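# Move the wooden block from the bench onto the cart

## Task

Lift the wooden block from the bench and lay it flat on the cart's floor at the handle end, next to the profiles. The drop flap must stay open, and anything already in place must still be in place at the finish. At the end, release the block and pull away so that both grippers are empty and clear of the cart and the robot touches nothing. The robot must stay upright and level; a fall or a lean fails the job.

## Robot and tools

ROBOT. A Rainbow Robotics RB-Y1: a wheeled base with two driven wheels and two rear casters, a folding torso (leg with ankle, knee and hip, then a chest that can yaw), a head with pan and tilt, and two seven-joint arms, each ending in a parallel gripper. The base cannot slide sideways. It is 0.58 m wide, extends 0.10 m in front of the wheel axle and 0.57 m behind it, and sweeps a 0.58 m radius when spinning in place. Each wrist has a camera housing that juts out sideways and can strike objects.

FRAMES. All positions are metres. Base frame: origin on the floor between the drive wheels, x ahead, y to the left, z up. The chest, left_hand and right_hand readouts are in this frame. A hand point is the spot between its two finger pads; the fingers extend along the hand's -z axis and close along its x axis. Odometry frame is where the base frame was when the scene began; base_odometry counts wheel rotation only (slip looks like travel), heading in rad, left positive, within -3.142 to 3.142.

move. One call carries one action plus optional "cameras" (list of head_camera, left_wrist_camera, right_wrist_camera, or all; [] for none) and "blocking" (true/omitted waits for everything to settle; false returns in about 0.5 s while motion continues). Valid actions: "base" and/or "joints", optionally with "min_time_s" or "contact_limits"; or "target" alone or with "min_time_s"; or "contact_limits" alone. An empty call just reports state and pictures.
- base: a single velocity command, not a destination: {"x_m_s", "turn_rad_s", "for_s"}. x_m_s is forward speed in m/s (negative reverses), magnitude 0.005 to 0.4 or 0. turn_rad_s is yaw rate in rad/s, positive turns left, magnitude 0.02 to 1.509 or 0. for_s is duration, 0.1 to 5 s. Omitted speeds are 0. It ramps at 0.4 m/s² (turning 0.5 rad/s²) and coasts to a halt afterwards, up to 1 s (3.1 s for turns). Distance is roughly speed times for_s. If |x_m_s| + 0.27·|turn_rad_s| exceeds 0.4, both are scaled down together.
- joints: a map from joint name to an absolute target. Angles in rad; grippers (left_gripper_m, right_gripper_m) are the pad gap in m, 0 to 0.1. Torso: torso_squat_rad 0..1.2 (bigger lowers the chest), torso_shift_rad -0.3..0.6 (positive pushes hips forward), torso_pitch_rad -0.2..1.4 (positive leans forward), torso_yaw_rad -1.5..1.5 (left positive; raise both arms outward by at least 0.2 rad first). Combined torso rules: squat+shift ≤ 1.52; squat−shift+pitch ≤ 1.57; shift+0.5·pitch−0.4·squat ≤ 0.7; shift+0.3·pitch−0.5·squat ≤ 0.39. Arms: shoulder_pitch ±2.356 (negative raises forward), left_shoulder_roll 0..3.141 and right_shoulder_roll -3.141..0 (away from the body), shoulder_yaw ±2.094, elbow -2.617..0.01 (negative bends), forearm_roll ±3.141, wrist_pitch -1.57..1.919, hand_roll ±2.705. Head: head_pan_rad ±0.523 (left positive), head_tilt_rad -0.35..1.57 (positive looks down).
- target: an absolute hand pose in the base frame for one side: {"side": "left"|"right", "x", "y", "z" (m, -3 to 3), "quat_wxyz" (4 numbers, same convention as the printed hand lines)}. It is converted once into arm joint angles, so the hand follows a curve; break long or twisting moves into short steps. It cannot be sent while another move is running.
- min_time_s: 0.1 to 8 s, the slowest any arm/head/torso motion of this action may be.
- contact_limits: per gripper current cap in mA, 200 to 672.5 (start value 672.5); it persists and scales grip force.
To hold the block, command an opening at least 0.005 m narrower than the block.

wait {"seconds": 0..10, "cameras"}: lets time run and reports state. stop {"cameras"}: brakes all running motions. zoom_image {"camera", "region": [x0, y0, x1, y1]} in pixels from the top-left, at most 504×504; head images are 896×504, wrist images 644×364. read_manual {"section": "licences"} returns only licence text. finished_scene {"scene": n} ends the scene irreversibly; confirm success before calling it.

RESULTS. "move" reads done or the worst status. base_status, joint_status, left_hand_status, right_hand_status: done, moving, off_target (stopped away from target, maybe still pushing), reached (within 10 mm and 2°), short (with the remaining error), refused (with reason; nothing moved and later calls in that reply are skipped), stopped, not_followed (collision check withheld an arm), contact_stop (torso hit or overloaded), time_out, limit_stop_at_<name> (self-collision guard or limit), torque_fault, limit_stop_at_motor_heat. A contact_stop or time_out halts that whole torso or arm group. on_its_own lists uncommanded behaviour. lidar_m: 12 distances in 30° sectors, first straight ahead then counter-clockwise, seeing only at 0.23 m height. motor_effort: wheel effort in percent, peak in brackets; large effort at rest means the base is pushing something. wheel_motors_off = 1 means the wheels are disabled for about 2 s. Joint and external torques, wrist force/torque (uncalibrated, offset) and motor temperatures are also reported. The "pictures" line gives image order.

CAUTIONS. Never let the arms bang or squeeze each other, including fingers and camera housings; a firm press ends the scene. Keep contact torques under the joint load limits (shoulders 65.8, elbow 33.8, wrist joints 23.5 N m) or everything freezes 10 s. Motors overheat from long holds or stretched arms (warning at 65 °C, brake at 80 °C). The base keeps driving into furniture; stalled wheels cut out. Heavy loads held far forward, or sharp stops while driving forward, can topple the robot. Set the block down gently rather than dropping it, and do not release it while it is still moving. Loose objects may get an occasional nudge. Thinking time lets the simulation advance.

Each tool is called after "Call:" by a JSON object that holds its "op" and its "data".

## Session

Call:
{"op": "move", "data": {"cameras": ["head_camera"], "joints": {"head_pan_rad":0.45,"head_tilt_rad":0.6}}}

Call:
{"op": "move", "data": {"cameras": ["head_camera"], "joints": {"head_pan_rad":-0.45}}}

Scene clock: 0.97 s.
Joint torques (N m): left_arm=[-1.64 -0.76 0.52 -0.61 -0.05 -0.69 -0.06] | right_arm=[-3.78 -0.54 -0.92 -1.4 -0.14 -0.55 0.1]
External joint torques (N m): left_arm=[-0.26 -0.91 0.5 -0.06 -0.06 -0.27 -0.05] | right_arm=[-0.18 0.58 -0.88 0.23 -0.2 0.05 0.09]
Motor temperatures (°C): left_arm=[30 28 31 35 34 32 37] | right_arm=[34 30 31 30 36 36 34]
Wrist force (N): left_arm=[0.1 1.5 -7.6] | right_arm=[-2.4 0.8 -4.6]
Wrist torque (N m): left_arm=[-0.34 0.16 0.07] | right_arm=[-0.05 -0.08 -0.11]
Wrist force, peak (N): left_arm=[0.1 1.6 -7.9] | right_arm=[-2.9 0.8 -5.4]
move: done
base_odometry: x=+0.000 y=+0.000 heading=+0.000
lidar_m: 0.74 1.02 1.57 4.56 1.53 1.08 1.02 1.08 1.44 3.61 1.10 0.78
base_status: not commanded
joint_positions: torso_squat_rad=+0.350 torso_shift_rad=+0.000 torso_pitch_rad=+0.000 torso_yaw_rad=+0.000 left_shoulder_pitch_rad=+0.037 left_shoulder_roll_rad=+0.004 left_shoulder_yaw_rad=-0.043 left_elbow_rad=-0.196 left_forearm_roll_rad=-0.014 left_wrist_pitch_rad=+0.002 left_hand_roll_rad=+0.027 left_gripper_m=+0.099 right_shoulder_pitch_rad=-0.040 right_shoulder_roll_rad=-0.021 right_shoulder_yaw_rad=-0.018 right_elbow_rad=-0.235 right_forearm_roll_rad=+0.049 right_wrist_pitch_rad=-0.014 right_hand_roll_rad=+0.035 right_gripper_m=+0.099 head_pan_rad=+0.450 head_tilt_rad=+0.600
joint_status: all done
wheel_motors_off: 0
motor_effort: left_wheel=-1(1) right_wheel=+1(2)
chest: x=-0.2280 y=+0.0001 z=+1.2475 quat_wxyz=(+1.000, +0.000, +0.000, +0.000) (m; base frame)
left_hand: x=-0.1598 y=+0.2200 z=+0.5653 quat_wxyz=(+0.997, +0.000, -0.079, -0.009) (m; base frame)
right_hand: x=-0.0823 y=-0.2360 z=+0.5770 quat_wxyz=(+0.989, -0.016, -0.142, +0.041) (m; base frame)
pictures: head_camera
camera_calibration:
head_camera: T_world_to_cam=[[0.436389, -0.89921, -0.0313985, 0.134486], [-0.47656, -0.201394, -0.855764, 1.19223], [0.763188, 0.388409, -0.516413, 0.849813], [0, 0, 0, 1]] pos_world=[-0.139086, 0.0309649, 1.46335]

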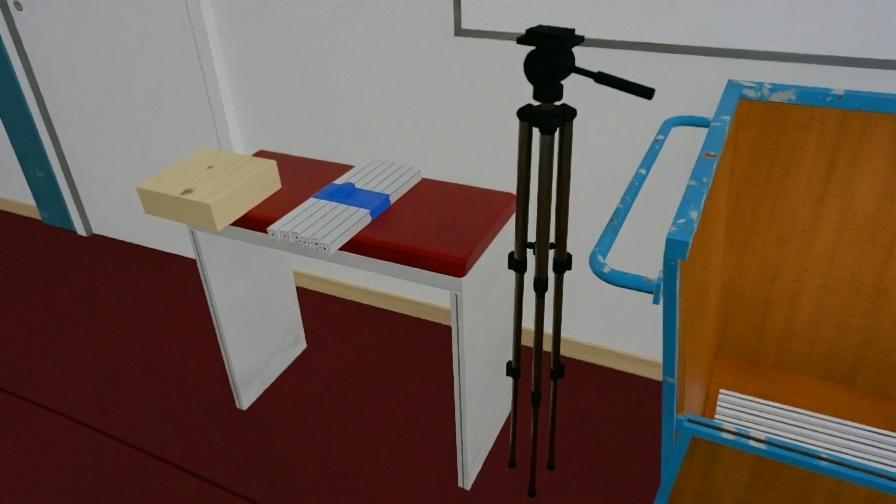

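Scene clock: 2.23 s.
Joint torques (N m): left_arm=[-1.59 -0.66 0.7 -0.46 -0.1 -0.78 0] | right_arm=[-3.61 -0.32 -0.66 -1.44 0 -0.54 0.03]
External joint torques (N m): left_arm=[-0.2 -0.81 0.69 0.09 -0.1 -0.36 0.01] | right_arm=[-0.01 0.79 -0.62 0.19 -0.07 0.06 0.02]
Motor temperatures (°C): left_arm=[30 28 31 35 34 32 37] | right_arm=[34 30 31 30 36 36 34]
Wrist force (N): left_arm=[-0.3 1.0 -7.6] | right_arm=[-2.3 0.8 -4.8]
Wrist torque (N m): left_arm=[-0.24 0.10 0.09] | right_arm=[-0.07 -0.06 -0.10]
Wrist force, peak (N): left_arm=[-0.7 1.3 -8.3] | right_arm=[-2.9 1.1 -5.5]
move: done
base_odometry: x=+0.000 y=+0.000 heading=+0.000
lidar_m: 0.74 1.03 1.57 4.57 1.50 1.07 1.02 1.07 1.44 3.61 1.10 0.79
base_status: not commanded
joint_positions: torso_squat_rad=+0.350 torso_shift_rad=+0.000 torso_pitch_rad=+0.000 torso_yaw_rad=+0.000 left_shoulder_pitch_rad=+0.037 left_shoulder_roll_rad=+0.004 left_shoulder_yaw_rad=-0.043 left_elbow_rad=-0.196 left_forearm_roll_rad=-0.014 left_wrist_pitch_rad=+0.002 left_hand_roll_rad=+0.027 left_gripper_m=+0.099 right_shoulder_pitch_rad=-0.040 right_shoulder_roll_rad=-0.021 right_shoulder_yaw_rad=-0.018 right_elbow_rad=-0.235 right_forearm_roll_rad=+0.049 right_wrist_pitch_rad=-0.014 right_hand_roll_rad=+0.035 right_gripper_m=+0.099 head_pan_rad=-0.450 head_tilt_rad=+0.600
joint_status: all done
wheel_motors_off: 0
motor_effort: left_wheel=+0(1) right_wheel=+0(2)
chest: x=-0.2280 y=+0.0001 z=+1.2475 quat_wxyz=(+1.000, +0.000, +0.000, +0.000) (m; base frame)
left_hand: x=-0.1598 y=+0.2200 z=+0.5653 quat_wxyz=(+0.997, +0.000, -0.079, -0.009) (m; base frame)
right_hand: x=-0.0823 y=-0.2360 z=+0.5770 quat_wxyz=(+0.989, -0.016, -0.142, +0.041) (m; base frame)
pictures: head_camera
camera_calibration:
head_camera: T_world_to_cam=[[-0.433033, -0.900829, -0.0314761, -0.0445167], [-0.45388, 0.248086, -0.855831, 1.19692], [0.778766, -0.356316, -0.516297, 0.852961], [0, 0, 0, 1]] pos_world=[-0.140274, -0.0331183, 1.46335]

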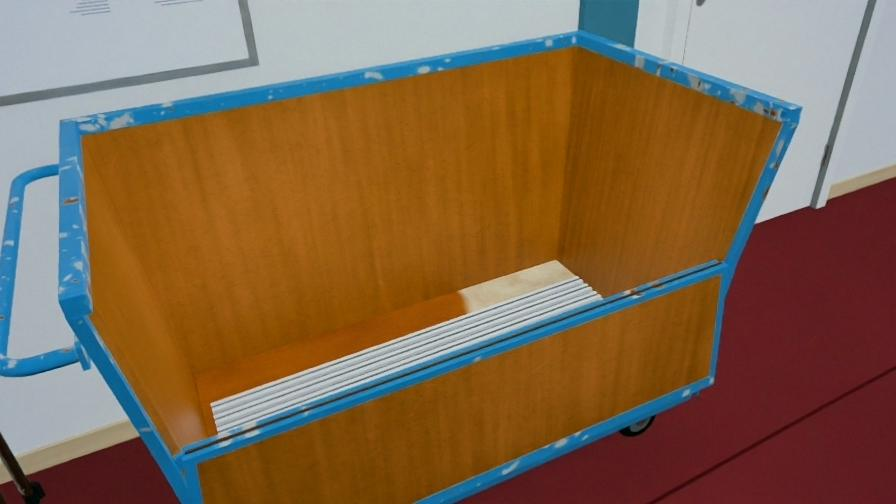

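Call:
{"op": "move", "data": {"base": {"turn_rad_s":0.85,"for_s":1.848}, "joints": {"head_pan_rad":0,"head_tilt_rad":0.45,"left_gripper_m":0,"right_gripper_m":0,"torso_squat_rad":0.05,"torso_shift_rad":0.15,"torso_pitch_rad":0.5}, "cameras": []}}

Call:
{"op": "move", "data": {"base": {"x_m_s":0.4,"for_s":3.06}, "joints": {"torso_pitch_rad":0.8,"left_shoulder_pitch_rad":-1.000,"left_shoulder_roll_rad":0.146,"left_shoulder_yaw_rad":0.056,"left_elbow_rad":-1.689,"left_forearm_roll_rad":0.032,"left_wrist_pitch_rad":1.853,"left_hand_roll_rad":0.244,"right_shoulder_pitch_rad":-1.000,"right_shoulder_roll_rad":-0.146,"right_shoulder_yaw_rad":-0.056,"right_elbow_rad":-1.689,"right_forearm_roll_rad":-0.032,"right_wrist_pitch_rad":1.853,"right_hand_roll_rad":-0.244}, "cameras": []}}

Call:
{"op": "move", "data": {"base": {"turn_rad_s":-0.85,"for_s":1.848}, "cameras": ["head_camera"]}}

Scene clock: 10.40 s.
Joint torques (N m): left_arm=[10.86 -0.61 1.02 4.79 -0.08 0.37 0.02] | right_arm=[9.96 -0.15 -0.94 3.9 -0.05 0.5 -0.14]
External joint torques (N m): left_arm=[-1.07 -0.92 0.99 0.09 -0.07 -0.2 0] | right_arm=[0.16 0.66 -0.69 0.46 0.01 0.15 -0.12]
Motor temperatures (°C): left_arm=[30 28 31 35 34 32 37] | right_arm=[34 30 31 30 36 36 34]
Wrist force (N): left_arm=[2.9 0.9 -7.7] | right_arm=[0.6 0.4 -4.6]
Wrist torque (N m): left_arm=[-0.24 0.30 0.04] | right_arm=[0.00 0.09 -0.08]
Wrist force, peak (N): left_arm=[0.3 1.6 -8.6] | right_arm=[-2.7 1.4 -5.3]
move: done
base_odometry: x=+0.000 y=+0.000 heading=+1.558
lidar_m: 4.61 1.52 1.07 1.03 1.05 1.42 3.58 1.10 0.81 0.76 1.04 1.56
base_status: done (sent for 1.83 of 1.83 s)
joint_positions: torso_squat_rad=+0.050 torso_shift_rad=+0.150 torso_pitch_rad=+0.500 torso_yaw_rad=+0.000 left_shoulder_pitch_rad=+0.037 left_shoulder_roll_rad=+0.004 left_shoulder_yaw_rad=-0.043 left_elbow_rad=-0.196 left_forearm_roll_rad=-0.014 left_wrist_pitch_rad=+0.002 left_hand_roll_rad=+0.027 left_gripper_m=+0.000 right_shoulder_pitch_rad=-0.040 right_shoulder_roll_rad=-0.021 right_shoulder_yaw_rad=-0.018 right_elbow_rad=-0.235 right_forearm_roll_rad=+0.049 right_wrist_pitch_rad=-0.014 right_hand_roll_rad=+0.035 right_gripper_m=+0.000 head_pan_rad=+0.000 head_tilt_rad=+0.450
joint_status: all done
wheel_motors_off: 0
motor_effort: left_wheel=+0(32) right_wheel=+19(53)
chest: x=+0.0249 y=+0.0001 z=+1.2433 quat_wxyz=(+0.969, +0.000, +0.247, +0.000) (m; base frame)
left_hand: x=-0.2424 y=+0.2200 z=+0.6119 quat_wxyz=(+0.985, -0.003, +0.170, -0.008) (m; base frame)
right_hand: x=-0.1688 y=-0.2360 z=+0.5851 quat_wxyz=(+0.993, -0.006, +0.107, +0.043) (m; base frame)
pictures: none
No camera images: "cameras" was empty.

Scene clock: 14.90 s.
Joint torques (N m): left_arm=[-11.87 0.5 1.58 -7.95 0.12 -0.45 0.12] | right_arm=[-11.88 -2.35 -2.07 -8.68 0.13 0.11 -0.17]
External joint torques (N m): left_arm=[1.13 -0.96 1.27 0.92 0.11 -0.35 0.12] | right_arm=[0.6 -0.6 -1.84 -0.32 -0.1 0.16 -0.17]
Motor temperatures (°C): left_arm=[30 28 31 35 34 32 37] | right_arm=[34 30 31 30 36 36 34]
Wrist force (N): left_arm=[0.7 1.3 -8.2] | right_arm=[-1.2 1.1 -4.9]
Wrist torque (N m): left_arm=[-0.32 0.18 0.10] | right_arm=[-0.07 -0.05 -0.07]
Wrist force, peak (N): left_arm=[2.2 1.3 -8.7] | right_arm=[-1.2 1.3 -5.8]
move: done
base_odometry: x=+0.016 y=+1.227 heading=+1.558
lidar_m: 4.37 1.57 1.13 1.07 1.10 1.48 3.76 1.36 1.11 0.89 1.50 2.01
base_status: done (sent for 3.07 of 3.07 s)
joint_positions: torso_squat_rad=+0.050 torso_shift_rad=+0.150 torso_pitch_rad=+0.800 torso_yaw_rad=+0.000 left_shoulder_pitch_rad=-1.000 left_shoulder_roll_rad=+0.146 left_shoulder_yaw_rad=+0.056 left_elbow_rad=-1.689 left_forearm_roll_rad=+0.032 left_wrist_pitch_rad=+1.853 left_hand_roll_rad=+0.244 left_gripper_m=+0.000 right_shoulder_pitch_rad=-1.000 right_shoulder_roll_rad=-0.146 right_shoulder_yaw_rad=-0.056 right_elbow_rad=-1.689 right_forearm_roll_rad=-0.032 right_wrist_pitch_rad=+1.853 right_hand_roll_rad=-0.244 right_gripper_m=+0.000 head_pan_rad=+0.000 head_tilt_rad=+0.450
joint_status: all done
wheel_motors_off: 0
motor_effort: left_wheel=+7(44) right_wheel=-7(57)
chest: x=+0.0985 y=+0.0001 z=+1.1873 quat_wxyz=(+0.921, +0.000, +0.389, +0.000) (m; base frame)
left_hand: x=+0.4797 y=+0.1501 z=+0.7877 quat_wxyz=(+1.000, +0.000, -0.001, +0.000) (m; base frame)
right_hand: x=+0.4796 y=-0.1498 z=+0.7877 quat_wxyz=(+1.000, +0.000, -0.001, +0.000) (m; base frame)
pictures: none
No camera images: "cameras" was empty.

Scene clock: 18.80 s.
Joint torques (N m): left_arm=[-11.68 0.5 1.42 -8.17 0.09 -0.49 0.2] | right_arm=[-11.82 -2.08 -1.54 -8.79 0.1 0.06 -0.01]
External joint torques (N m): left_arm=[1.33 -0.96 1.11 0.7 0.07 -0.39 0.2] | right_arm=[0.65 -0.32 -1.3 -0.43 -0.13 0.11 -0.01]
Motor temperatures (°C): left_arm=[30 28 31 35 34 32 37] | right_arm=[34 30 31 30 36 36 34]
Wrist force (N): left_arm=[1.1 1.4 -7.4] | right_arm=[-1.1 0.9 -5.5]
Wrist torque (N m): left_arm=[-0.28 0.18 0.09] | right_arm=[-0.06 -0.03 -0.07]
Wrist force, peak (N): left_arm=[0.9 1.3 -8.7] | right_arm=[-0.8 1.2 -5.8]
move: done
base_odometry: x=+0.016 y=+1.227 heading=+0.001
lidar_m: 0.87 1.51 2.02 4.37 1.59 1.11 1.07 1.11 1.50 3.79 1.34 1.10
base_status: done (sent for 1.83 of 1.83 s)
joint_positions: torso_squat_rad=+0.050 torso_shift_rad=+0.150 torso_pitch_rad=+0.800 torso_yaw_rad=+0.000 left_shoulder_pitch_rad=-1.000 left_shoulder_roll_rad=+0.146 left_shoulder_yaw_rad=+0.056 left_elbow_rad=-1.689 left_forearm_roll_rad=+0.032 left_wrist_pitch_rad=+1.853 left_hand_roll_rad=+0.244 left_gripper_m=+0.000 right_shoulder_pitch_rad=-1.000 right_shoulder_roll_rad=-0.146 right_shoulder_yaw_rad=-0.056 right_elbow_rad=-1.689 right_forearm_roll_rad=-0.032 right_wrist_pitch_rad=+1.853 right_hand_roll_rad=-0.244 right_gripper_m=+0.000 head_pan_rad=+0.000 head_tilt_rad=+0.450
joint_status: not commanded
wheel_motors_off: 0
motor_effort: left_wheel=+16(33) right_wheel=-5(37)
chest: x=+0.0985 y=+0.0001 z=+1.1874 quat_wxyz=(+0.921, +0.000, +0.389, +0.000) (m; base frame)
left_hand: x=+0.4797 y=+0.1501 z=+0.7877 quat_wxyz=(+1.000, +0.000, -0.001, +0.000) (m; base frame)
right_hand: x=+0.4796 y=-0.1498 z=+0.7877 quat_wxyz=(+1.000, +0.000, -0.001, +0.000) (m; base frame)
pictures: head_camera
camera_calibration:
head_camera: T_world_to_cam=[[-0.0176497, -0.999502, -0.0261764, 0.0379727], [-0.929225, 0.026062, -0.368594, 0.773902], [0.369092, 0.0178182, -0.929222, 1.0683], [0, 0, 0, 1]] pos_world=[0.325497, -0.00125082, 1.27894]

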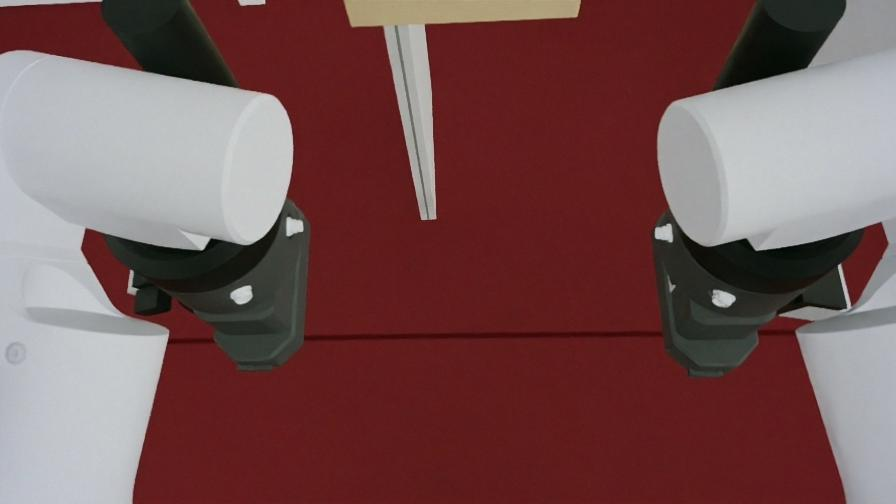

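Call:
{"op": "move", "data": {"base": {"x_m_s":0.39,"turn_rad_s":-0.02,"for_s":1.1}, "cameras": ["head_camera","left_wrist_camera","right_wrist_camera"]}}

Scene clock: 24.33 s.
Joint torques (N m): left_arm=[-14.05 -0.57 0.22 -9.17 0.53 -1.29 0.11] | right_arm=[-12.33 -1.78 -1.52 -8.83 0.02 0.12 -0.13]
External joint torques (N m): left_arm=[-1.06 -2.04 -0.09 -0.3 0.51 -1.18 0.11] | right_arm=[0.14 -0.03 -1.28 -0.47 -0.21 0.17 -0.13]
Motor temperatures (°C): left_arm=[31 28 31 36 34 32 37] | right_arm=[34 30 31 30 36 36 34]
Wrist force (N): left_arm=[-1.2 3.3 -8.7] | right_arm=[-0.9 1.2 -5.3]
Wrist torque (N m): left_arm=[-0.25 0.20 0.06] | right_arm=[-0.11 -0.01 -0.09]
Wrist force, peak (N): left_arm=[-23.7 14.6 2.2] | right_arm=[-1.8 1.1 -5.6]
move: done
base_odometry: x=+0.445 y=+1.219 heading=-0.021
lidar_m: 0.44 0.45 1.42 3.47 2.28 1.59 1.50 1.56 2.05 1.39 0.77 0.86
base_status: done (sent for 1.1 of 1.1 s)
joint_positions: torso_squat_rad=+0.050 torso_shift_rad=+0.150 torso_pitch_rad=+0.800 torso_yaw_rad=+0.000 left_shoulder_pitch_rad=-1.000 left_shoulder_roll_rad=+0.146 left_shoulder_yaw_rad=+0.056 left_elbow_rad=-1.689 left_forearm_roll_rad=+0.032 left_wrist_pitch_rad=+1.853 left_hand_roll_rad=+0.244 left_gripper_m=+0.000 right_shoulder_pitch_rad=-1.000 right_shoulder_roll_rad=-0.146 right_shoulder_yaw_rad=-0.056 right_elbow_rad=-1.689 right_forearm_roll_rad=-0.032 right_wrist_pitch_rad=+1.853 right_hand_roll_rad=-0.244 right_gripper_m=+0.000 head_pan_rad=+0.000 head_tilt_rad=+0.450
joint_status: not commanded
wheel_motors_off: 0
motor_effort: left_wheel=+3(46) right_wheel=-3(29)
chest: x=+0.0985 y=+0.0001 z=+1.1873 quat_wxyz=(+0.921, +0.000, +0.389, +0.000) (m; base frame)
left_hand: x=+0.4794 y=+0.1505 z=+0.7875 quat_wxyz=(+1.000, +0.000, -0.001, +0.001) (m; base frame)
right_hand: x=+0.4796 y=-0.1498 z=+0.7877 quat_wxyz=(+1.000, +0.000, -0.001, +0.000) (m; base frame)
pictures: head_camera, left_wrist_camera, right_wrist_camera
camera_calibration:
head_camera: T_world_to_cam=[[-0.0175563, -0.999504, -0.026141, 0.0379967], [-0.929226, 0.0259622, -0.368598, 0.773905], [0.369094, 0.0178197, -0.929221, 1.0683], [0, 0, 0, 1]] pos_world=[0.325497, -0.00115112, 1.27894]
left_wrist_camera: T_world_to_cam=[[0.999573, 0.0283057, -0.00732019, -0.478316], [0.0285076, -0.888022, 0.458917, -0.21229], [0.00648948, -0.45893, -0.888449, 0.838116], [0, 0, 0, 1]] pos_world=[0.478724, 0.209658, 0.838545]
right_wrist_camera: T_world_to_cam=[[-0.999194, -0.0284004, -0.0283567, 0.496034], [-0.03886, 0.861216, 0.506752, -0.224475], [0.0100293, 0.507446, -0.861625, 0.822052], [0, 0, 0, 1]] pos_world=[0.478666, -0.209738, 0.83612]

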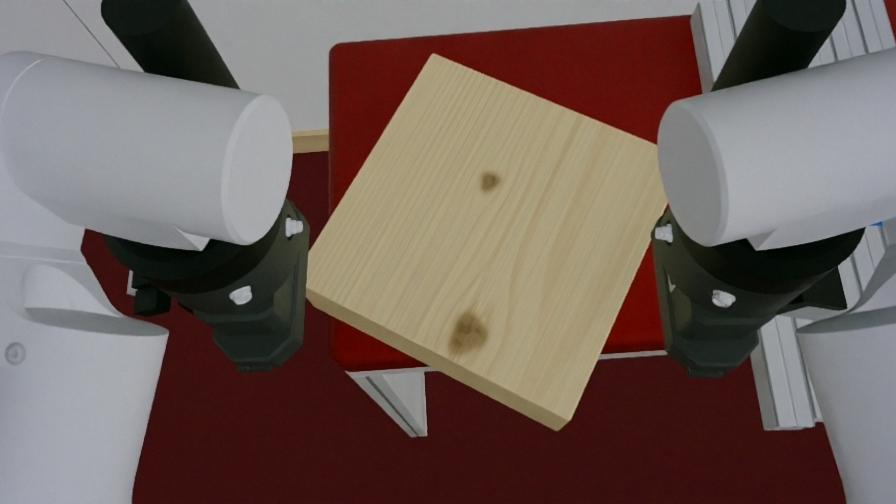

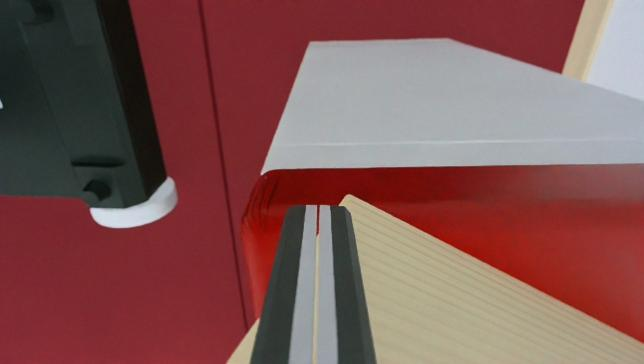

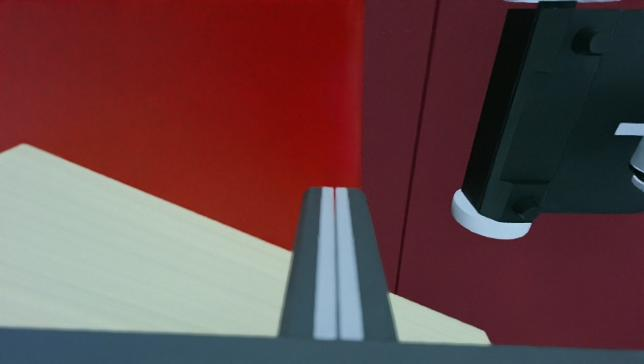

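Call:
{"op": "move", "data": {"target": {"side":"left","x":0.43,"y":0.15,"z":0.79,"quat_wxyz":[1,0,0,0]}, "cameras": []}}

Call:
{"op": "move", "data": {"target": {"side":"right","x":0.6,"y":-0.195,"z":0.79,"quat_wxyz":[1,0,0,0]}, "cameras": []}}

Call:
{"op": "move", "data": {"target": {"side":"right","x":0.6,"y":-0.14,"z":0.79,"quat_wxyz":[1,0,0,0]}, "min_time_s": 1, "cameras": []}}

Call:
{"op": "move", "data": {"target": {"side":"left","x":0.43,"y":0.115,"z":0.79,"quat_wxyz":[1,0,0,0]}, "min_time_s": 1, "cameras": ["head_camera"]}}

Scene clock: 33.83 s.
Joint torques (N m): left_arm=[-10.11 -0.55 0.22 -8.48 -0.23 -0.3 0.22] | right_arm=[-12.2 -1.95 -1.76 -9 0.01 0.04 -0.15]
External joint torques (N m): left_arm=[-0.05 -0.79 0.16 0.32 -0.24 -0.2 0.22] | right_arm=[0.28 -0.19 -1.52 -0.64 -0.22 0.09 -0.15]
Motor temperatures (°C): left_arm=[31 28 31 36 34 32 37] | right_arm=[34 30 31 30 36 36 34]
Wrist force (N): left_arm=[1.1 1.1 -8.3] | right_arm=[-1.2 1.2 -4.9]
Wrist torque (N m): left_arm=[-0.24 0.17 0.08] | right_arm=[-0.11 -0.05 -0.09]
Wrist force, peak (N): left_arm=[-1.0 3.5 -8.9] | right_arm=[-1.6 0.9 -5.8]
move: done
base_odometry: x=+0.445 y=+1.219 heading=-0.021
lidar_m: 0.44 0.44 1.41 3.48 2.25 1.56 1.49 1.55 2.04 1.41 0.79 0.87
base_status: not commanded
joint_positions: torso_squat_rad=+0.050 torso_shift_rad=+0.150 torso_pitch_rad=+0.800 torso_yaw_rad=+0.000 left_shoulder_pitch_rad=-0.832 left_shoulder_roll_rad=+0.114 left_shoulder_yaw_rad=+0.001 left_elbow_rad=-1.897 left_forearm_roll_rad=+0.006 left_wrist_pitch_rad=+1.899 left_hand_roll_rad=+0.257 left_gripper_m=+0.000 right_shoulder_pitch_rad=-1.000 right_shoulder_roll_rad=-0.146 right_shoulder_yaw_rad=-0.056 right_elbow_rad=-1.689 right_forearm_roll_rad=-0.032 right_wrist_pitch_rad=+1.853 right_hand_roll_rad=-0.244 right_gripper_m=+0.000 head_pan_rad=+0.000 head_tilt_rad=+0.450
joint_status: all done
wheel_motors_off: 0
motor_effort: left_wheel=+0(2) right_wheel=-1(3)
chest: x=+0.0984 y=+0.0001 z=+1.1874 quat_wxyz=(+0.921, +0.000, +0.389, +0.000) (m; base frame)
left_hand: x=+0.4304 y=+0.1498 z=+0.7894 quat_wxyz=(+1.000, +0.000, +0.001, +0.000) (m; base frame)
left_hand_status: reached (checked arc, planned for 0.5 s): 1 mm and 0.1 deg off.
right_hand: x=+0.4796 y=-0.1499 z=+0.7877 quat_wxyz=(+1.000, +0.000, -0.001, +0.000) (m; base frame)
pictures: none
No camera images: "cameras" was empty.

Scene clock: 35.33 s.
Joint torques (N m): left_arm=[-9.76 -0.74 0.2 -8.4 -0.1 -0.3 0.26] | right_arm=[-18.5 -6.45 -1.99 -8.34 0.02 0.12 -0.03]
External joint torques (N m): left_arm=[0.3 -0.98 0.14 0.41 -0.12 -0.2 0.26] | right_arm=[0.64 0.29 -1.42 0.03 -0.22 0.18 -0.03]
Motor temperatures (°C): left_arm=[31 28 31 36 34 32 37] | right_arm=[34 30 31 30 36 36 34]
Wrist force (N): left_arm=[0.6 1.5 -7.2] | right_arm=[-0.3 0.7 -5.8]
Wrist torque (N m): left_arm=[-0.32 0.16 0.07] | right_arm=[-0.04 0.08 -0.10]
Wrist force, peak (N): left_arm=[1.7 1.4 -8.2] | right_arm=[-6.7 3.2 10.2]
move: done
base_odometry: x=+0.445 y=+1.219 heading=-0.021
lidar_m: 0.43 0.46 1.42 3.48 2.28 1.59 1.50 1.55 2.05 1.40 0.78 0.86
base_status: not commanded
joint_positions: torso_squat_rad=+0.050 torso_shift_rad=+0.150 torso_pitch_rad=+0.800 torso_yaw_rad=+0.000 left_shoulder_pitch_rad=-0.832 left_shoulder_roll_rad=+0.114 left_shoulder_yaw_rad=+0.001 left_elbow_rad=-1.897 left_forearm_roll_rad=+0.006 left_wrist_pitch_rad=+1.899 left_hand_roll_rad=+0.257 left_gripper_m=+0.000 right_shoulder_pitch_rad=-1.426 right_shoulder_roll_rad=-0.319 right_shoulder_yaw_rad=-0.198 right_elbow_rad=-1.011 right_forearm_roll_rad=-0.103 right_wrist_pitch_rad=+1.623 right_hand_roll_rad=-0.114 right_gripper_m=+0.000 head_pan_rad=+0.000 head_tilt_rad=+0.450
joint_status: all done
wheel_motors_off: 0
motor_effort: left_wheel=+1(2) right_wheel=-2(4)
chest: x=+0.0984 y=+0.0001 z=+1.1874 quat_wxyz=(+0.921, +0.000, +0.389, +0.000) (m; base frame)
left_hand: x=+0.4305 y=+0.1497 z=+0.7895 quat_wxyz=(+1.000, +0.000, +0.000, +0.000) (m; base frame)
right_hand: x=+0.5995 y=-0.1950 z=+0.7906 quat_wxyz=(+1.000, +0.000, -0.003, +0.000) (m; base frame)
right_hand_status: reached (checked arc, planned for 1.0 s): 1 mm and 0.3 deg off.
pictures: none
No camera images: "cameras" was empty.

Scene clock: 36.67 s.
Joint torques (N m): left_arm=[-9.84 -0.37 0.56 -8.42 -0.17 -0.29 0.16] | right_arm=[-21.73 2.59 1.53 -7.46 -1.58 -0.42 -0.23]
External joint torques (N m): left_arm=[0.22 -0.61 0.5 0.38 -0.19 -0.19 0.16] | right_arm=[-1.64 7.49 1.72 0.9 -1.82 -0.38 -0.23]
Motor temperatures (°C): left_arm=[31 28 31 36 34 32 37] | right_arm=[34 30 31 30 36 36 34]
Wrist force (N): left_arm=[1.4 1.7 -7.9] | right_arm=[-0.1 -6.2 -1.8]
Wrist torque (N m): left_arm=[-0.36 0.27 0.07] | right_arm=[0.02 0.01 -0.06]
Wrist force, peak (N): left_arm=[1.0 0.3 -8.2] | right_arm=[1.4 -11.2 -2.9]
move: done
base_odometry: x=+0.445 y=+1.219 heading=-0.021
lidar_m: 0.45 0.45 1.42 3.47 2.26 1.58 1.49 1.54 2.03 1.40 0.78 0.86
base_status: not commanded
joint_positions: torso_squat_rad=+0.050 torso_shift_rad=+0.150 torso_pitch_rad=+0.800 torso_yaw_rad=+0.000 left_shoulder_pitch_rad=-0.832 left_shoulder_roll_rad=+0.114 left_shoulder_yaw_rad=+0.001 left_elbow_rad=-1.897 left_forearm_roll_rad=+0.006 left_wrist_pitch_rad=+1.899 left_hand_roll_rad=+0.257 left_gripper_m=+0.000 right_shoulder_pitch_rad=-1.492 right_shoulder_roll_rad=-0.237 right_shoulder_yaw_rad=-0.150 right_elbow_rad=-0.938 right_forearm_roll_rad=-0.059 right_wrist_pitch_rad=+1.597 right_hand_roll_rad=-0.209 right_gripper_m=+0.000 head_pan_rad=+0.000 head_tilt_rad=+0.450
joint_status: all done
wheel_motors_off: 0
motor_effort: left_wheel=-3(5) right_wheel=+1(5)
chest: x=+0.0984 y=+0.0000 z=+1.1874 quat_wxyz=(+0.921, +0.000, +0.389, +0.000) (m; base frame)
left_hand: x=+0.4305 y=+0.1496 z=+0.7895 quat_wxyz=(+1.000, +0.000, +0.000, +0.000) (m; base frame)
right_hand: x=+0.6001 y=-0.1415 z=+0.7903 quat_wxyz=(+1.000, -0.001, -0.001, -0.001) (m; base frame)
right_hand_status: reached (checked arc, planned for 1.0 s): 1 mm and 0.2 deg off.
pictures: none
No camera images: "cameras" was empty.

Scene clock: 38.00 s.
Joint torques (N m): left_arm=[-10.81 -2.73 -1.15 -7.67 -0.22 -0.6 0.35] | right_arm=[-21.82 2.9 1.89 -7.39 -1.52 -0.35 -0.29]
External joint torques (N m): left_arm=[-0.21 -1.36 -0.66 1.13 -0.23 -0.51 0.35] | right_arm=[-1.74 7.8 2.08 0.97 -1.77 -0.3 -0.29]
Motor temperatures (°C): left_arm=[31 28 31 36 34 32 37] | right_arm=[34 30 31 30 36 36 34]
Wrist force (N): left_arm=[1.1 1.6 -7.8] | right_arm=[0.2 -6.8 -1.5]
Wrist torque (N m): left_arm=[-0.35 0.22 0.05] | right_arm=[0.07 0.05 -0.03]
Wrist force, peak (N): left_arm=[1.1 1.1 -8.7] | right_arm=[-0.3 -7.8 -1.7]
move: done
base_odometry: x=+0.445 y=+1.219 heading=-0.021
lidar_m: 0.45 0.48 1.42 3.46 2.26 1.57 1.49 1.55 2.04 1.39 0.77 0.87
base_status: not commanded
joint_positions: torso_squat_rad=+0.050 torso_shift_rad=+0.150 torso_pitch_rad=+0.800 torso_yaw_rad=+0.000 left_shoulder_pitch_rad=-0.864 left_shoulder_roll_rad=+0.060 left_shoulder_yaw_rad=-0.065 left_elbow_rad=-1.859 left_forearm_roll_rad=-0.049 left_wrist_pitch_rad=+1.894 left_hand_roll_rad=+0.315 left_gripper_m=+0.000 right_shoulder_pitch_rad=-1.492 right_shoulder_roll_rad=-0.237 right_shoulder_yaw_rad=-0.150 right_elbow_rad=-0.938 right_forearm_roll_rad=-0.059 right_wrist_pitch_rad=+1.597 right_hand_roll_rad=-0.209 right_gripper_m=+0.000 head_pan_rad=+0.000 head_tilt_rad=+0.450
joint_status: all done
wheel_motors_off: 0
motor_effort: left_wheel=-5(5) right_wheel=+2(5)
chest: x=+0.0984 y=+0.0000 z=+1.1874 quat_wxyz=(+0.921, +0.000, +0.389, +0.000) (m; base frame)
left_hand: x=+0.4300 y=+0.1151 z=+0.7901 quat_wxyz=(+1.000, +0.000, +0.000, +0.000) (m; base frame)
left_hand_status: reached (checked arc, planned for 1.0 s): 0 mm and 0.0 deg off.
right_hand: x=+0.6001 y=-0.1415 z=+0.7903 quat_wxyz=(+1.000, -0.001, -0.001, -0.001) (m; base frame)
pictures: head_camera
camera_calibration:
head_camera: T_world_to_cam=[[-0.0177729, -0.999501, -0.0261232, 0.0378463], [-0.929141, 0.0261609, -0.368799, 0.774083], [0.369298, 0.0177175, -0.929142, 1.06826], [0, 0, 0, 1]] pos_world=[0.325396, -0.00135027, 1.27904]

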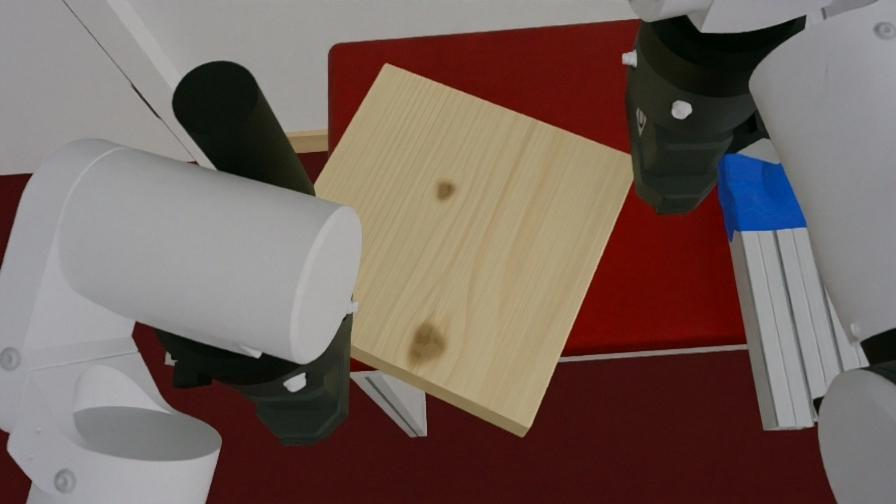

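Call:
{"op": "move", "data": {"target": {"side":"left","x":0.42,"y":0.20,"z":0.79,"quat_wxyz":[1,0,0,0]}, "cameras": []}}

Call:
{"op": "move", "data": {"target": {"side":"left","x":0.50,"y":0.205,"z":0.79,"quat_wxyz":[1,0,0,0]}, "cameras": []}}

Call:
{"op": "move", "data": {"target": {"side":"left","x":0.50,"y":0.115,"z":0.79,"quat_wxyz":[1,0,0,0]}, "min_time_s": 1.5, "cameras": ["head_camera"]}}

Scene clock: 42.10 s.
Joint torques (N m): left_arm=[-8.73 0.69 0.74 -8.63 0.08 -0.27 0.09] | right_arm=[-20.82 1.94 1.03 -7.77 -1.84 -0.13 -0.25]
External joint torques (N m): left_arm=[-0.1 -1.58 -0.06 0.15 0.07 -0.17 0.09] | right_arm=[-0.73 6.85 1.21 0.59 -2.08 -0.08 -0.25]
Motor temperatures (°C): left_arm=[31 28 31 36 34 32 37] | right_arm=[34 30 31 30 36 36 34]
Wrist force (N): left_arm=[0.6 0.8 -7.3] | right_arm=[0.4 -6.9 -2.2]
Wrist torque (N m): left_arm=[-0.24 0.16 0.09] | right_arm=[0.05 0.07 -0.06]
Wrist force, peak (N): left_arm=[1.4 1.6 -8.6] | right_arm=[0.6 -9.7 -2.4]
move: done
base_odometry: x=+0.445 y=+1.219 heading=-0.021
lidar_m: 0.45 0.46 1.42 3.47 2.25 1.57 1.49 1.55 2.05 1.37 0.77 0.84
base_status: not commanded
joint_positions: torso_squat_rad=+0.050 torso_shift_rad=+0.150 torso_pitch_rad=+0.800 torso_yaw_rad=+0.000 left_shoulder_pitch_rad=-0.754 left_shoulder_roll_rad=+0.178 left_shoulder_yaw_rad=+0.097 left_elbow_rad=-1.971 left_forearm_roll_rad=+0.077 left_wrist_pitch_rad=+1.901 left_hand_roll_rad=+0.171 left_gripper_m=+0.000 right_shoulder_pitch_rad=-1.493 right_shoulder_roll_rad=-0.236 right_shoulder_yaw_rad=-0.150 right_elbow_rad=-0.938 right_forearm_roll_rad=-0.059 right_wrist_pitch_rad=+1.597 right_hand_roll_rad=-0.209 right_gripper_m=+0.000 head_pan_rad=+0.000 head_tilt_rad=+0.450
joint_status: all done
wheel_motors_off: 0
motor_effort: left_wheel=-3(5) right_wheel=+1(5)
chest: x=+0.0984 y=+0.0000 z=+1.1874 quat_wxyz=(+0.921, +0.000, +0.389, +0.000) (m; base frame)
left_hand: x=+0.4204 y=+0.1998 z=+0.7901 quat_wxyz=(+1.000, +0.002, -0.001, +0.000) (m; base frame)
left_hand_status: reached (checked arc, planned for 0.5 s): 0 mm and 0.3 deg off.
right_hand: x=+0.6000 y=-0.1413 z=+0.7903 quat_wxyz=(+1.000, -0.001, -0.001, -0.001) (m; base frame)
pictures: none
No camera images: "cameras" was empty.

Scene clock: 43.17 s.
Joint torques (N m): left_arm=[-11.58 3.23 2.07 -8.02 0.16 -0.15 -0.12] | right_arm=[-21.14 1.62 1.28 -8.09 -1.67 -0.14 -0.22]
External joint torques (N m): left_arm=[1.85 -1.24 0.98 0.82 0.14 -0.05 -0.12] | right_arm=[-1.05 6.52 1.46 0.26 -1.91 -0.09 -0.22]
Motor temperatures (°C): left_arm=[31 28 31 36 34 32 37] | right_arm=[34 30 31 30 36 36 34]
Wrist force (N): left_arm=[1.5 0.8 -8.1] | right_arm=[0.1 -7.3 -1.0]
Wrist torque (N m): left_arm=[-0.21 0.26 0.09] | right_arm=[0.10 0.08 -0.08]
Wrist force, peak (N): left_arm=[1.2 1.1 -8.8] | right_arm=[0.9 -8.6 -1.0]
move: done
base_odometry: x=+0.445 y=+1.219 heading=-0.021
lidar_m: 0.44 0.45 1.43 3.47 2.25 1.58 1.49 1.57 2.04 1.39 0.78 0.87
base_status: not commanded
joint_positions: torso_squat_rad=+0.050 torso_shift_rad=+0.150 torso_pitch_rad=+0.800 torso_yaw_rad=+0.000 left_shoulder_pitch_rad=-1.028 left_shoulder_roll_rad=+0.247 left_shoulder_yaw_rad=+0.165 left_elbow_rad=-1.632 left_forearm_roll_rad=+0.111 left_wrist_pitch_rad=+1.843 left_hand_roll_rad=+0.143 left_gripper_m=+0.000 right_shoulder_pitch_rad=-1.493 right_shoulder_roll_rad=-0.236 right_shoulder_yaw_rad=-0.150 right_elbow_rad=-0.938 right_forearm_roll_rad=-0.059 right_wrist_pitch_rad=+1.597 right_hand_roll_rad=-0.209 right_gripper_m=+0.000 head_pan_rad=+0.000 head_tilt_rad=+0.450
joint_status: all done
wheel_motors_off: 0
motor_effort: left_wheel=-3(4) right_wheel=+3(6)
chest: x=+0.0984 y=+0.0000 z=+1.1874 quat_wxyz=(+0.921, +0.000, +0.389, +0.000) (m; base frame)
left_hand: x=+0.5000 y=+0.2050 z=+0.7903 quat_wxyz=(+1.000, +0.000, +0.000, +0.000) (m; base frame)
left_hand_status: reached (checked arc, planned for 0.7 s): 0 mm and 0.1 deg off.
right_hand: x=+0.6001 y=-0.1413 z=+0.7903 quat_wxyz=(+1.000, -0.001, -0.001, -0.001) (m; base frame)
pictures: none
No camera images: "cameras" was empty.

Scene clock: 45.00 s.
Joint torques (N m): left_arm=[-29.81 -25.34 -12.42 -12.7 11.56 -8.43 0.97] | right_arm=[-21.18 28.18 1.43 -7.6 -11.31 2.25 -0.38]
External joint torques (N m): left_arm=[-15.04 -26.05 -12.42 -3.81 11.55 -8.35 0.97] | right_arm=[-1.09 33.22 1.65 0.76 -11.57 2.3 -0.38]
Motor temperatures (°C): left_arm=[31 28 31 36 34 32 37] | right_arm=[34 30 31 30 36 36 34]
Wrist force (N): left_arm=[-15.0 60.7 -3.2] | right_arm=[20.0 -48.2 -6.5]
Wrist torque (N m): left_arm=[-0.61 0.19 -0.56] | right_arm=[0.54 0.25 -0.13]
Wrist force, peak (N): left_arm=[-15.3 61.4 -3.6] | right_arm=[20.3 -49.6 -6.8]
move: done
base_odometry: x=+0.445 y=+1.219 heading=-0.021
lidar_m: 0.45 0.45 1.42 3.47 2.26 1.59 1.49 1.56 2.04 1.40 0.78 0.86
base_status: not commanded
joint_positions: torso_squat_rad=+0.050 torso_shift_rad=+0.150 torso_pitch_rad=+0.800 torso_yaw_rad=+0.000 left_shoulder_pitch_rad=-1.108 left_shoulder_roll_rad=+0.113 left_shoulder_yaw_rad=+0.031 left_elbow_rad=-1.553 left_forearm_roll_rad=-0.003 left_wrist_pitch_rad=+1.829 left_hand_roll_rad=+0.296 left_gripper_m=+0.000 right_shoulder_pitch_rad=-1.493 right_shoulder_roll_rad=-0.243 right_shoulder_yaw_rad=-0.150 right_elbow_rad=-0.938 right_forearm_roll_rad=-0.056 right_wrist_pitch_rad=+1.597 right_hand_roll_rad=-0.209 right_gripper_m=+0.000 head_pan_rad=+0.000 head_tilt_rad=+0.450
joint_status: all done
wheel_motors_off: 0
motor_effort: left_wheel=-1(4) right_wheel=-2(4)
chest: x=+0.0984 y=+0.0001 z=+1.1874 quat_wxyz=(+0.921, +0.000, +0.389, +0.000) (m; base frame)
left_hand: x=+0.4992 y=+0.1207 z=+0.7885 quat_wxyz=(+1.000, +0.005, +0.002, +0.003) (m; base frame)
left_hand_status: reached (checked arc, planned for 1.5 s): 6 mm and 0.7 deg off.
right_hand: x=+0.6017 y=-0.1455 z=+0.7910 quat_wxyz=(+1.000, -0.004, -0.003, -0.003) (m; base frame)
pictures: head_camera
camera_calibration:
head_camera: T_world_to_cam=[[-0.0175507, -0.999504, -0.0261458, 0.0380019], [-0.929144, 0.0259627, -0.368805, 0.774086], [0.369301, 0.0178205, -0.929139, 1.06826], [0, 0, 0, 1]] pos_world=[0.325397, -0.00115112, 1.27904]

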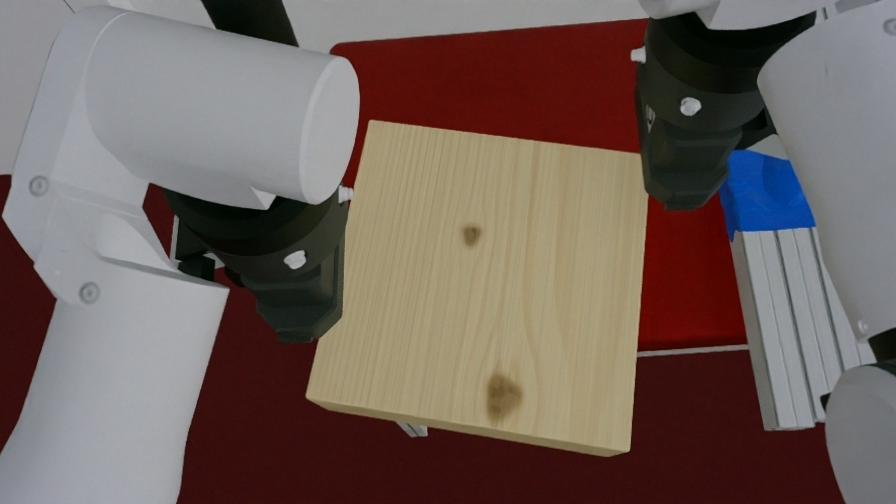

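Call:
{"op": "move", "data": {"target": {"side":"left","x":0.43,"y":0.145,"z":0.79,"quat_wxyz":[1,0,0,0]}, "cameras": []}}

Call:
{"op": "move", "data": {"target": {"side":"left","x":0.425,"y":0.100,"z":0.79,"quat_wxyz":[1,0,0,0]}, "min_time_s": 1, "cameras": ["head_camera"]}}

Scene clock: 50.03 s.
Joint torques (N m): left_arm=[-10.25 -1.09 -0.46 -8.71 0.11 -0.19 -0.22] | right_arm=[-20.33 1.84 1.18 -7.99 -1.57 0.49 -0.14]
External joint torques (N m): left_arm=[-0.14 -1.04 -0.36 0.09 0.09 -0.1 -0.22] | right_arm=[-0.24 6.74 1.37 0.37 -1.82 0.53 -0.14]
Motor temperatures (°C): left_arm=[31 28 31 36 35 33 37] | right_arm=[34 30 31 31 37 36 34]
Wrist force (N): left_arm=[0.0 1.3 -7.5] | right_arm=[3.2 -5.5 -3.8]
Wrist torque (N m): left_arm=[-0.31 0.10 0.05] | right_arm=[-0.03 0.09 -0.14]
Wrist force, peak (N): left_arm=[-15.7 61.6 -3.0] | right_arm=[20.2 -49.2 -5.8]
move: done
base_odometry: x=+0.445 y=+1.219 heading=-0.021
lidar_m: 0.44 0.46 1.41 3.48 2.26 1.58 1.49 1.55 2.04 1.39 0.78 0.86
base_status: not commanded
joint_positions: torso_squat_rad=+0.050 torso_shift_rad=+0.150 torso_pitch_rad=+0.800 torso_yaw_rad=+0.000 left_shoulder_pitch_rad=-0.835 left_shoulder_roll_rad=+0.099 left_shoulder_yaw_rad=-0.003 left_elbow_rad=-1.895 left_forearm_roll_rad=-0.010 left_wrist_pitch_rad=+1.899 left_hand_roll_rad=+0.257 left_gripper_m=+0.000 right_shoulder_pitch_rad=-1.493 right_shoulder_roll_rad=-0.236 right_shoulder_yaw_rad=-0.150 right_elbow_rad=-0.938 right_forearm_roll_rad=-0.059 right_wrist_pitch_rad=+1.597 right_hand_roll_rad=-0.209 right_gripper_m=+0.000 head_pan_rad=+0.000 head_tilt_rad=+0.450
joint_status: all done
wheel_motors_off: 0
motor_effort: left_wheel=-2(3) right_wheel=-1(5)
chest: x=+0.0984 y=+0.0000 z=+1.1874 quat_wxyz=(+0.921, +0.000, +0.389, +0.000) (m; base frame)
left_hand: x=+0.4301 y=+0.1449 z=+0.7899 quat_wxyz=(+1.000, +0.000, +0.000, +0.000) (m; base frame)
left_hand_status: reached (checked arc, planned for 0.7 s): 0 mm and 0.0 deg off.
right_hand: x=+0.6002 y=-0.1412 z=+0.7904 quat_wxyz=(+1.000, -0.001, -0.001, -0.001) (m; base frame)
pictures: none
No camera images: "cameras" was empty.

Scene clock: 51.37 s.
Joint torques (N m): left_arm=[-17.31 -10.14 -5.34 -9.73 3.3 -4.72 0.24] | right_arm=[-19.15 4.16 0.68 -7.44 -2.99 1.08 -0.09]
External joint torques (N m): left_arm=[-6.8 -7.95 -4.52 -0.94 3.29 -4.63 0.24] | right_arm=[0.94 9.08 0.87 0.92 -3.24 1.13 -0.1]
Motor temperatures (°C): left_arm=[31 28 31 36 35 33 37] | right_arm=[34 30 31 31 37 36 34]
Wrist force (N): left_arm=[-9.9 21.7 -5.3] | right_arm=[7.0 -12.7 -2.9]
Wrist torque (N m): left_arm=[-0.45 0.14 0.02] | right_arm=[0.11 0.14 -0.13]
Wrist force, peak (N): left_arm=[-12.9 29.5 -4.4] | right_arm=[17.4 -18.2 -2.7]
move: done
base_odometry: x=+0.445 y=+1.219 heading=-0.021
lidar_m: 0.44 0.46 1.41 3.48 2.27 1.58 1.50 1.55 2.05 1.40 0.78 0.87
base_status: not commanded
joint_positions: torso_squat_rad=+0.050 torso_shift_rad=+0.150 torso_pitch_rad=+0.800 torso_yaw_rad=+0.000 left_shoulder_pitch_rad=-0.860 left_shoulder_roll_rad=+0.028 left_shoulder_yaw_rad=-0.093 left_elbow_rad=-1.854 left_forearm_roll_rad=-0.084 left_wrist_pitch_rad=+1.892 left_hand_roll_rad=+0.333 left_gripper_m=+0.000 right_shoulder_pitch_rad=-1.493 right_shoulder_roll_rad=-0.237 right_shoulder_yaw_rad=-0.150 right_elbow_rad=-0.938 right_forearm_roll_rad=-0.058 right_wrist_pitch_rad=+1.597 right_hand_roll_rad=-0.209 right_gripper_m=+0.000 head_pan_rad=+0.000 head_tilt_rad=+0.450
joint_status: all done
wheel_motors_off: 0
motor_effort: left_wheel=+3(5) right_wheel=-1(4)
chest: x=+0.0983 y=+0.0001 z=+1.1874 quat_wxyz=(+0.921, +0.000, +0.389, +0.000) (m; base frame)
left_hand: x=+0.4243 y=+0.1020 z=+0.7894 quat_wxyz=(+1.000, +0.002, +0.001, +0.001) (m; base frame)
left_hand_status: reached (checked arc, planned for 1.0 s): 2 mm and 0.3 deg off.
right_hand: x=+0.6005 y=-0.1413 z=+0.7906 quat_wxyz=(+1.000, -0.001, -0.002, -0.001) (m; base frame)
pictures: head_camera
camera_calibration:
head_camera: T_world_to_cam=[[-0.0175507, -0.999504, -0.0261458, 0.0380045], [-0.929144, 0.0259627, -0.368805, 0.774123], [0.369301, 0.0178205, -0.929139, 1.06835], [0, 0, 0, 1]] pos_world=[0.325397, -0.00115112, 1.27914]

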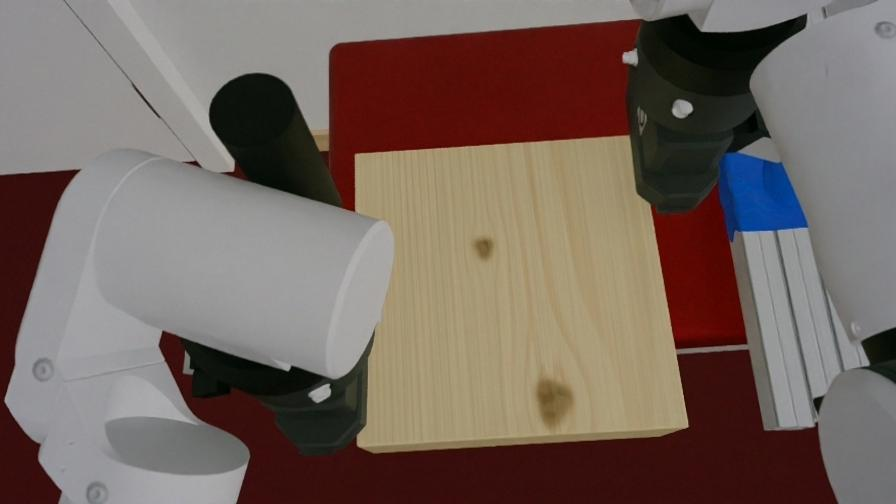

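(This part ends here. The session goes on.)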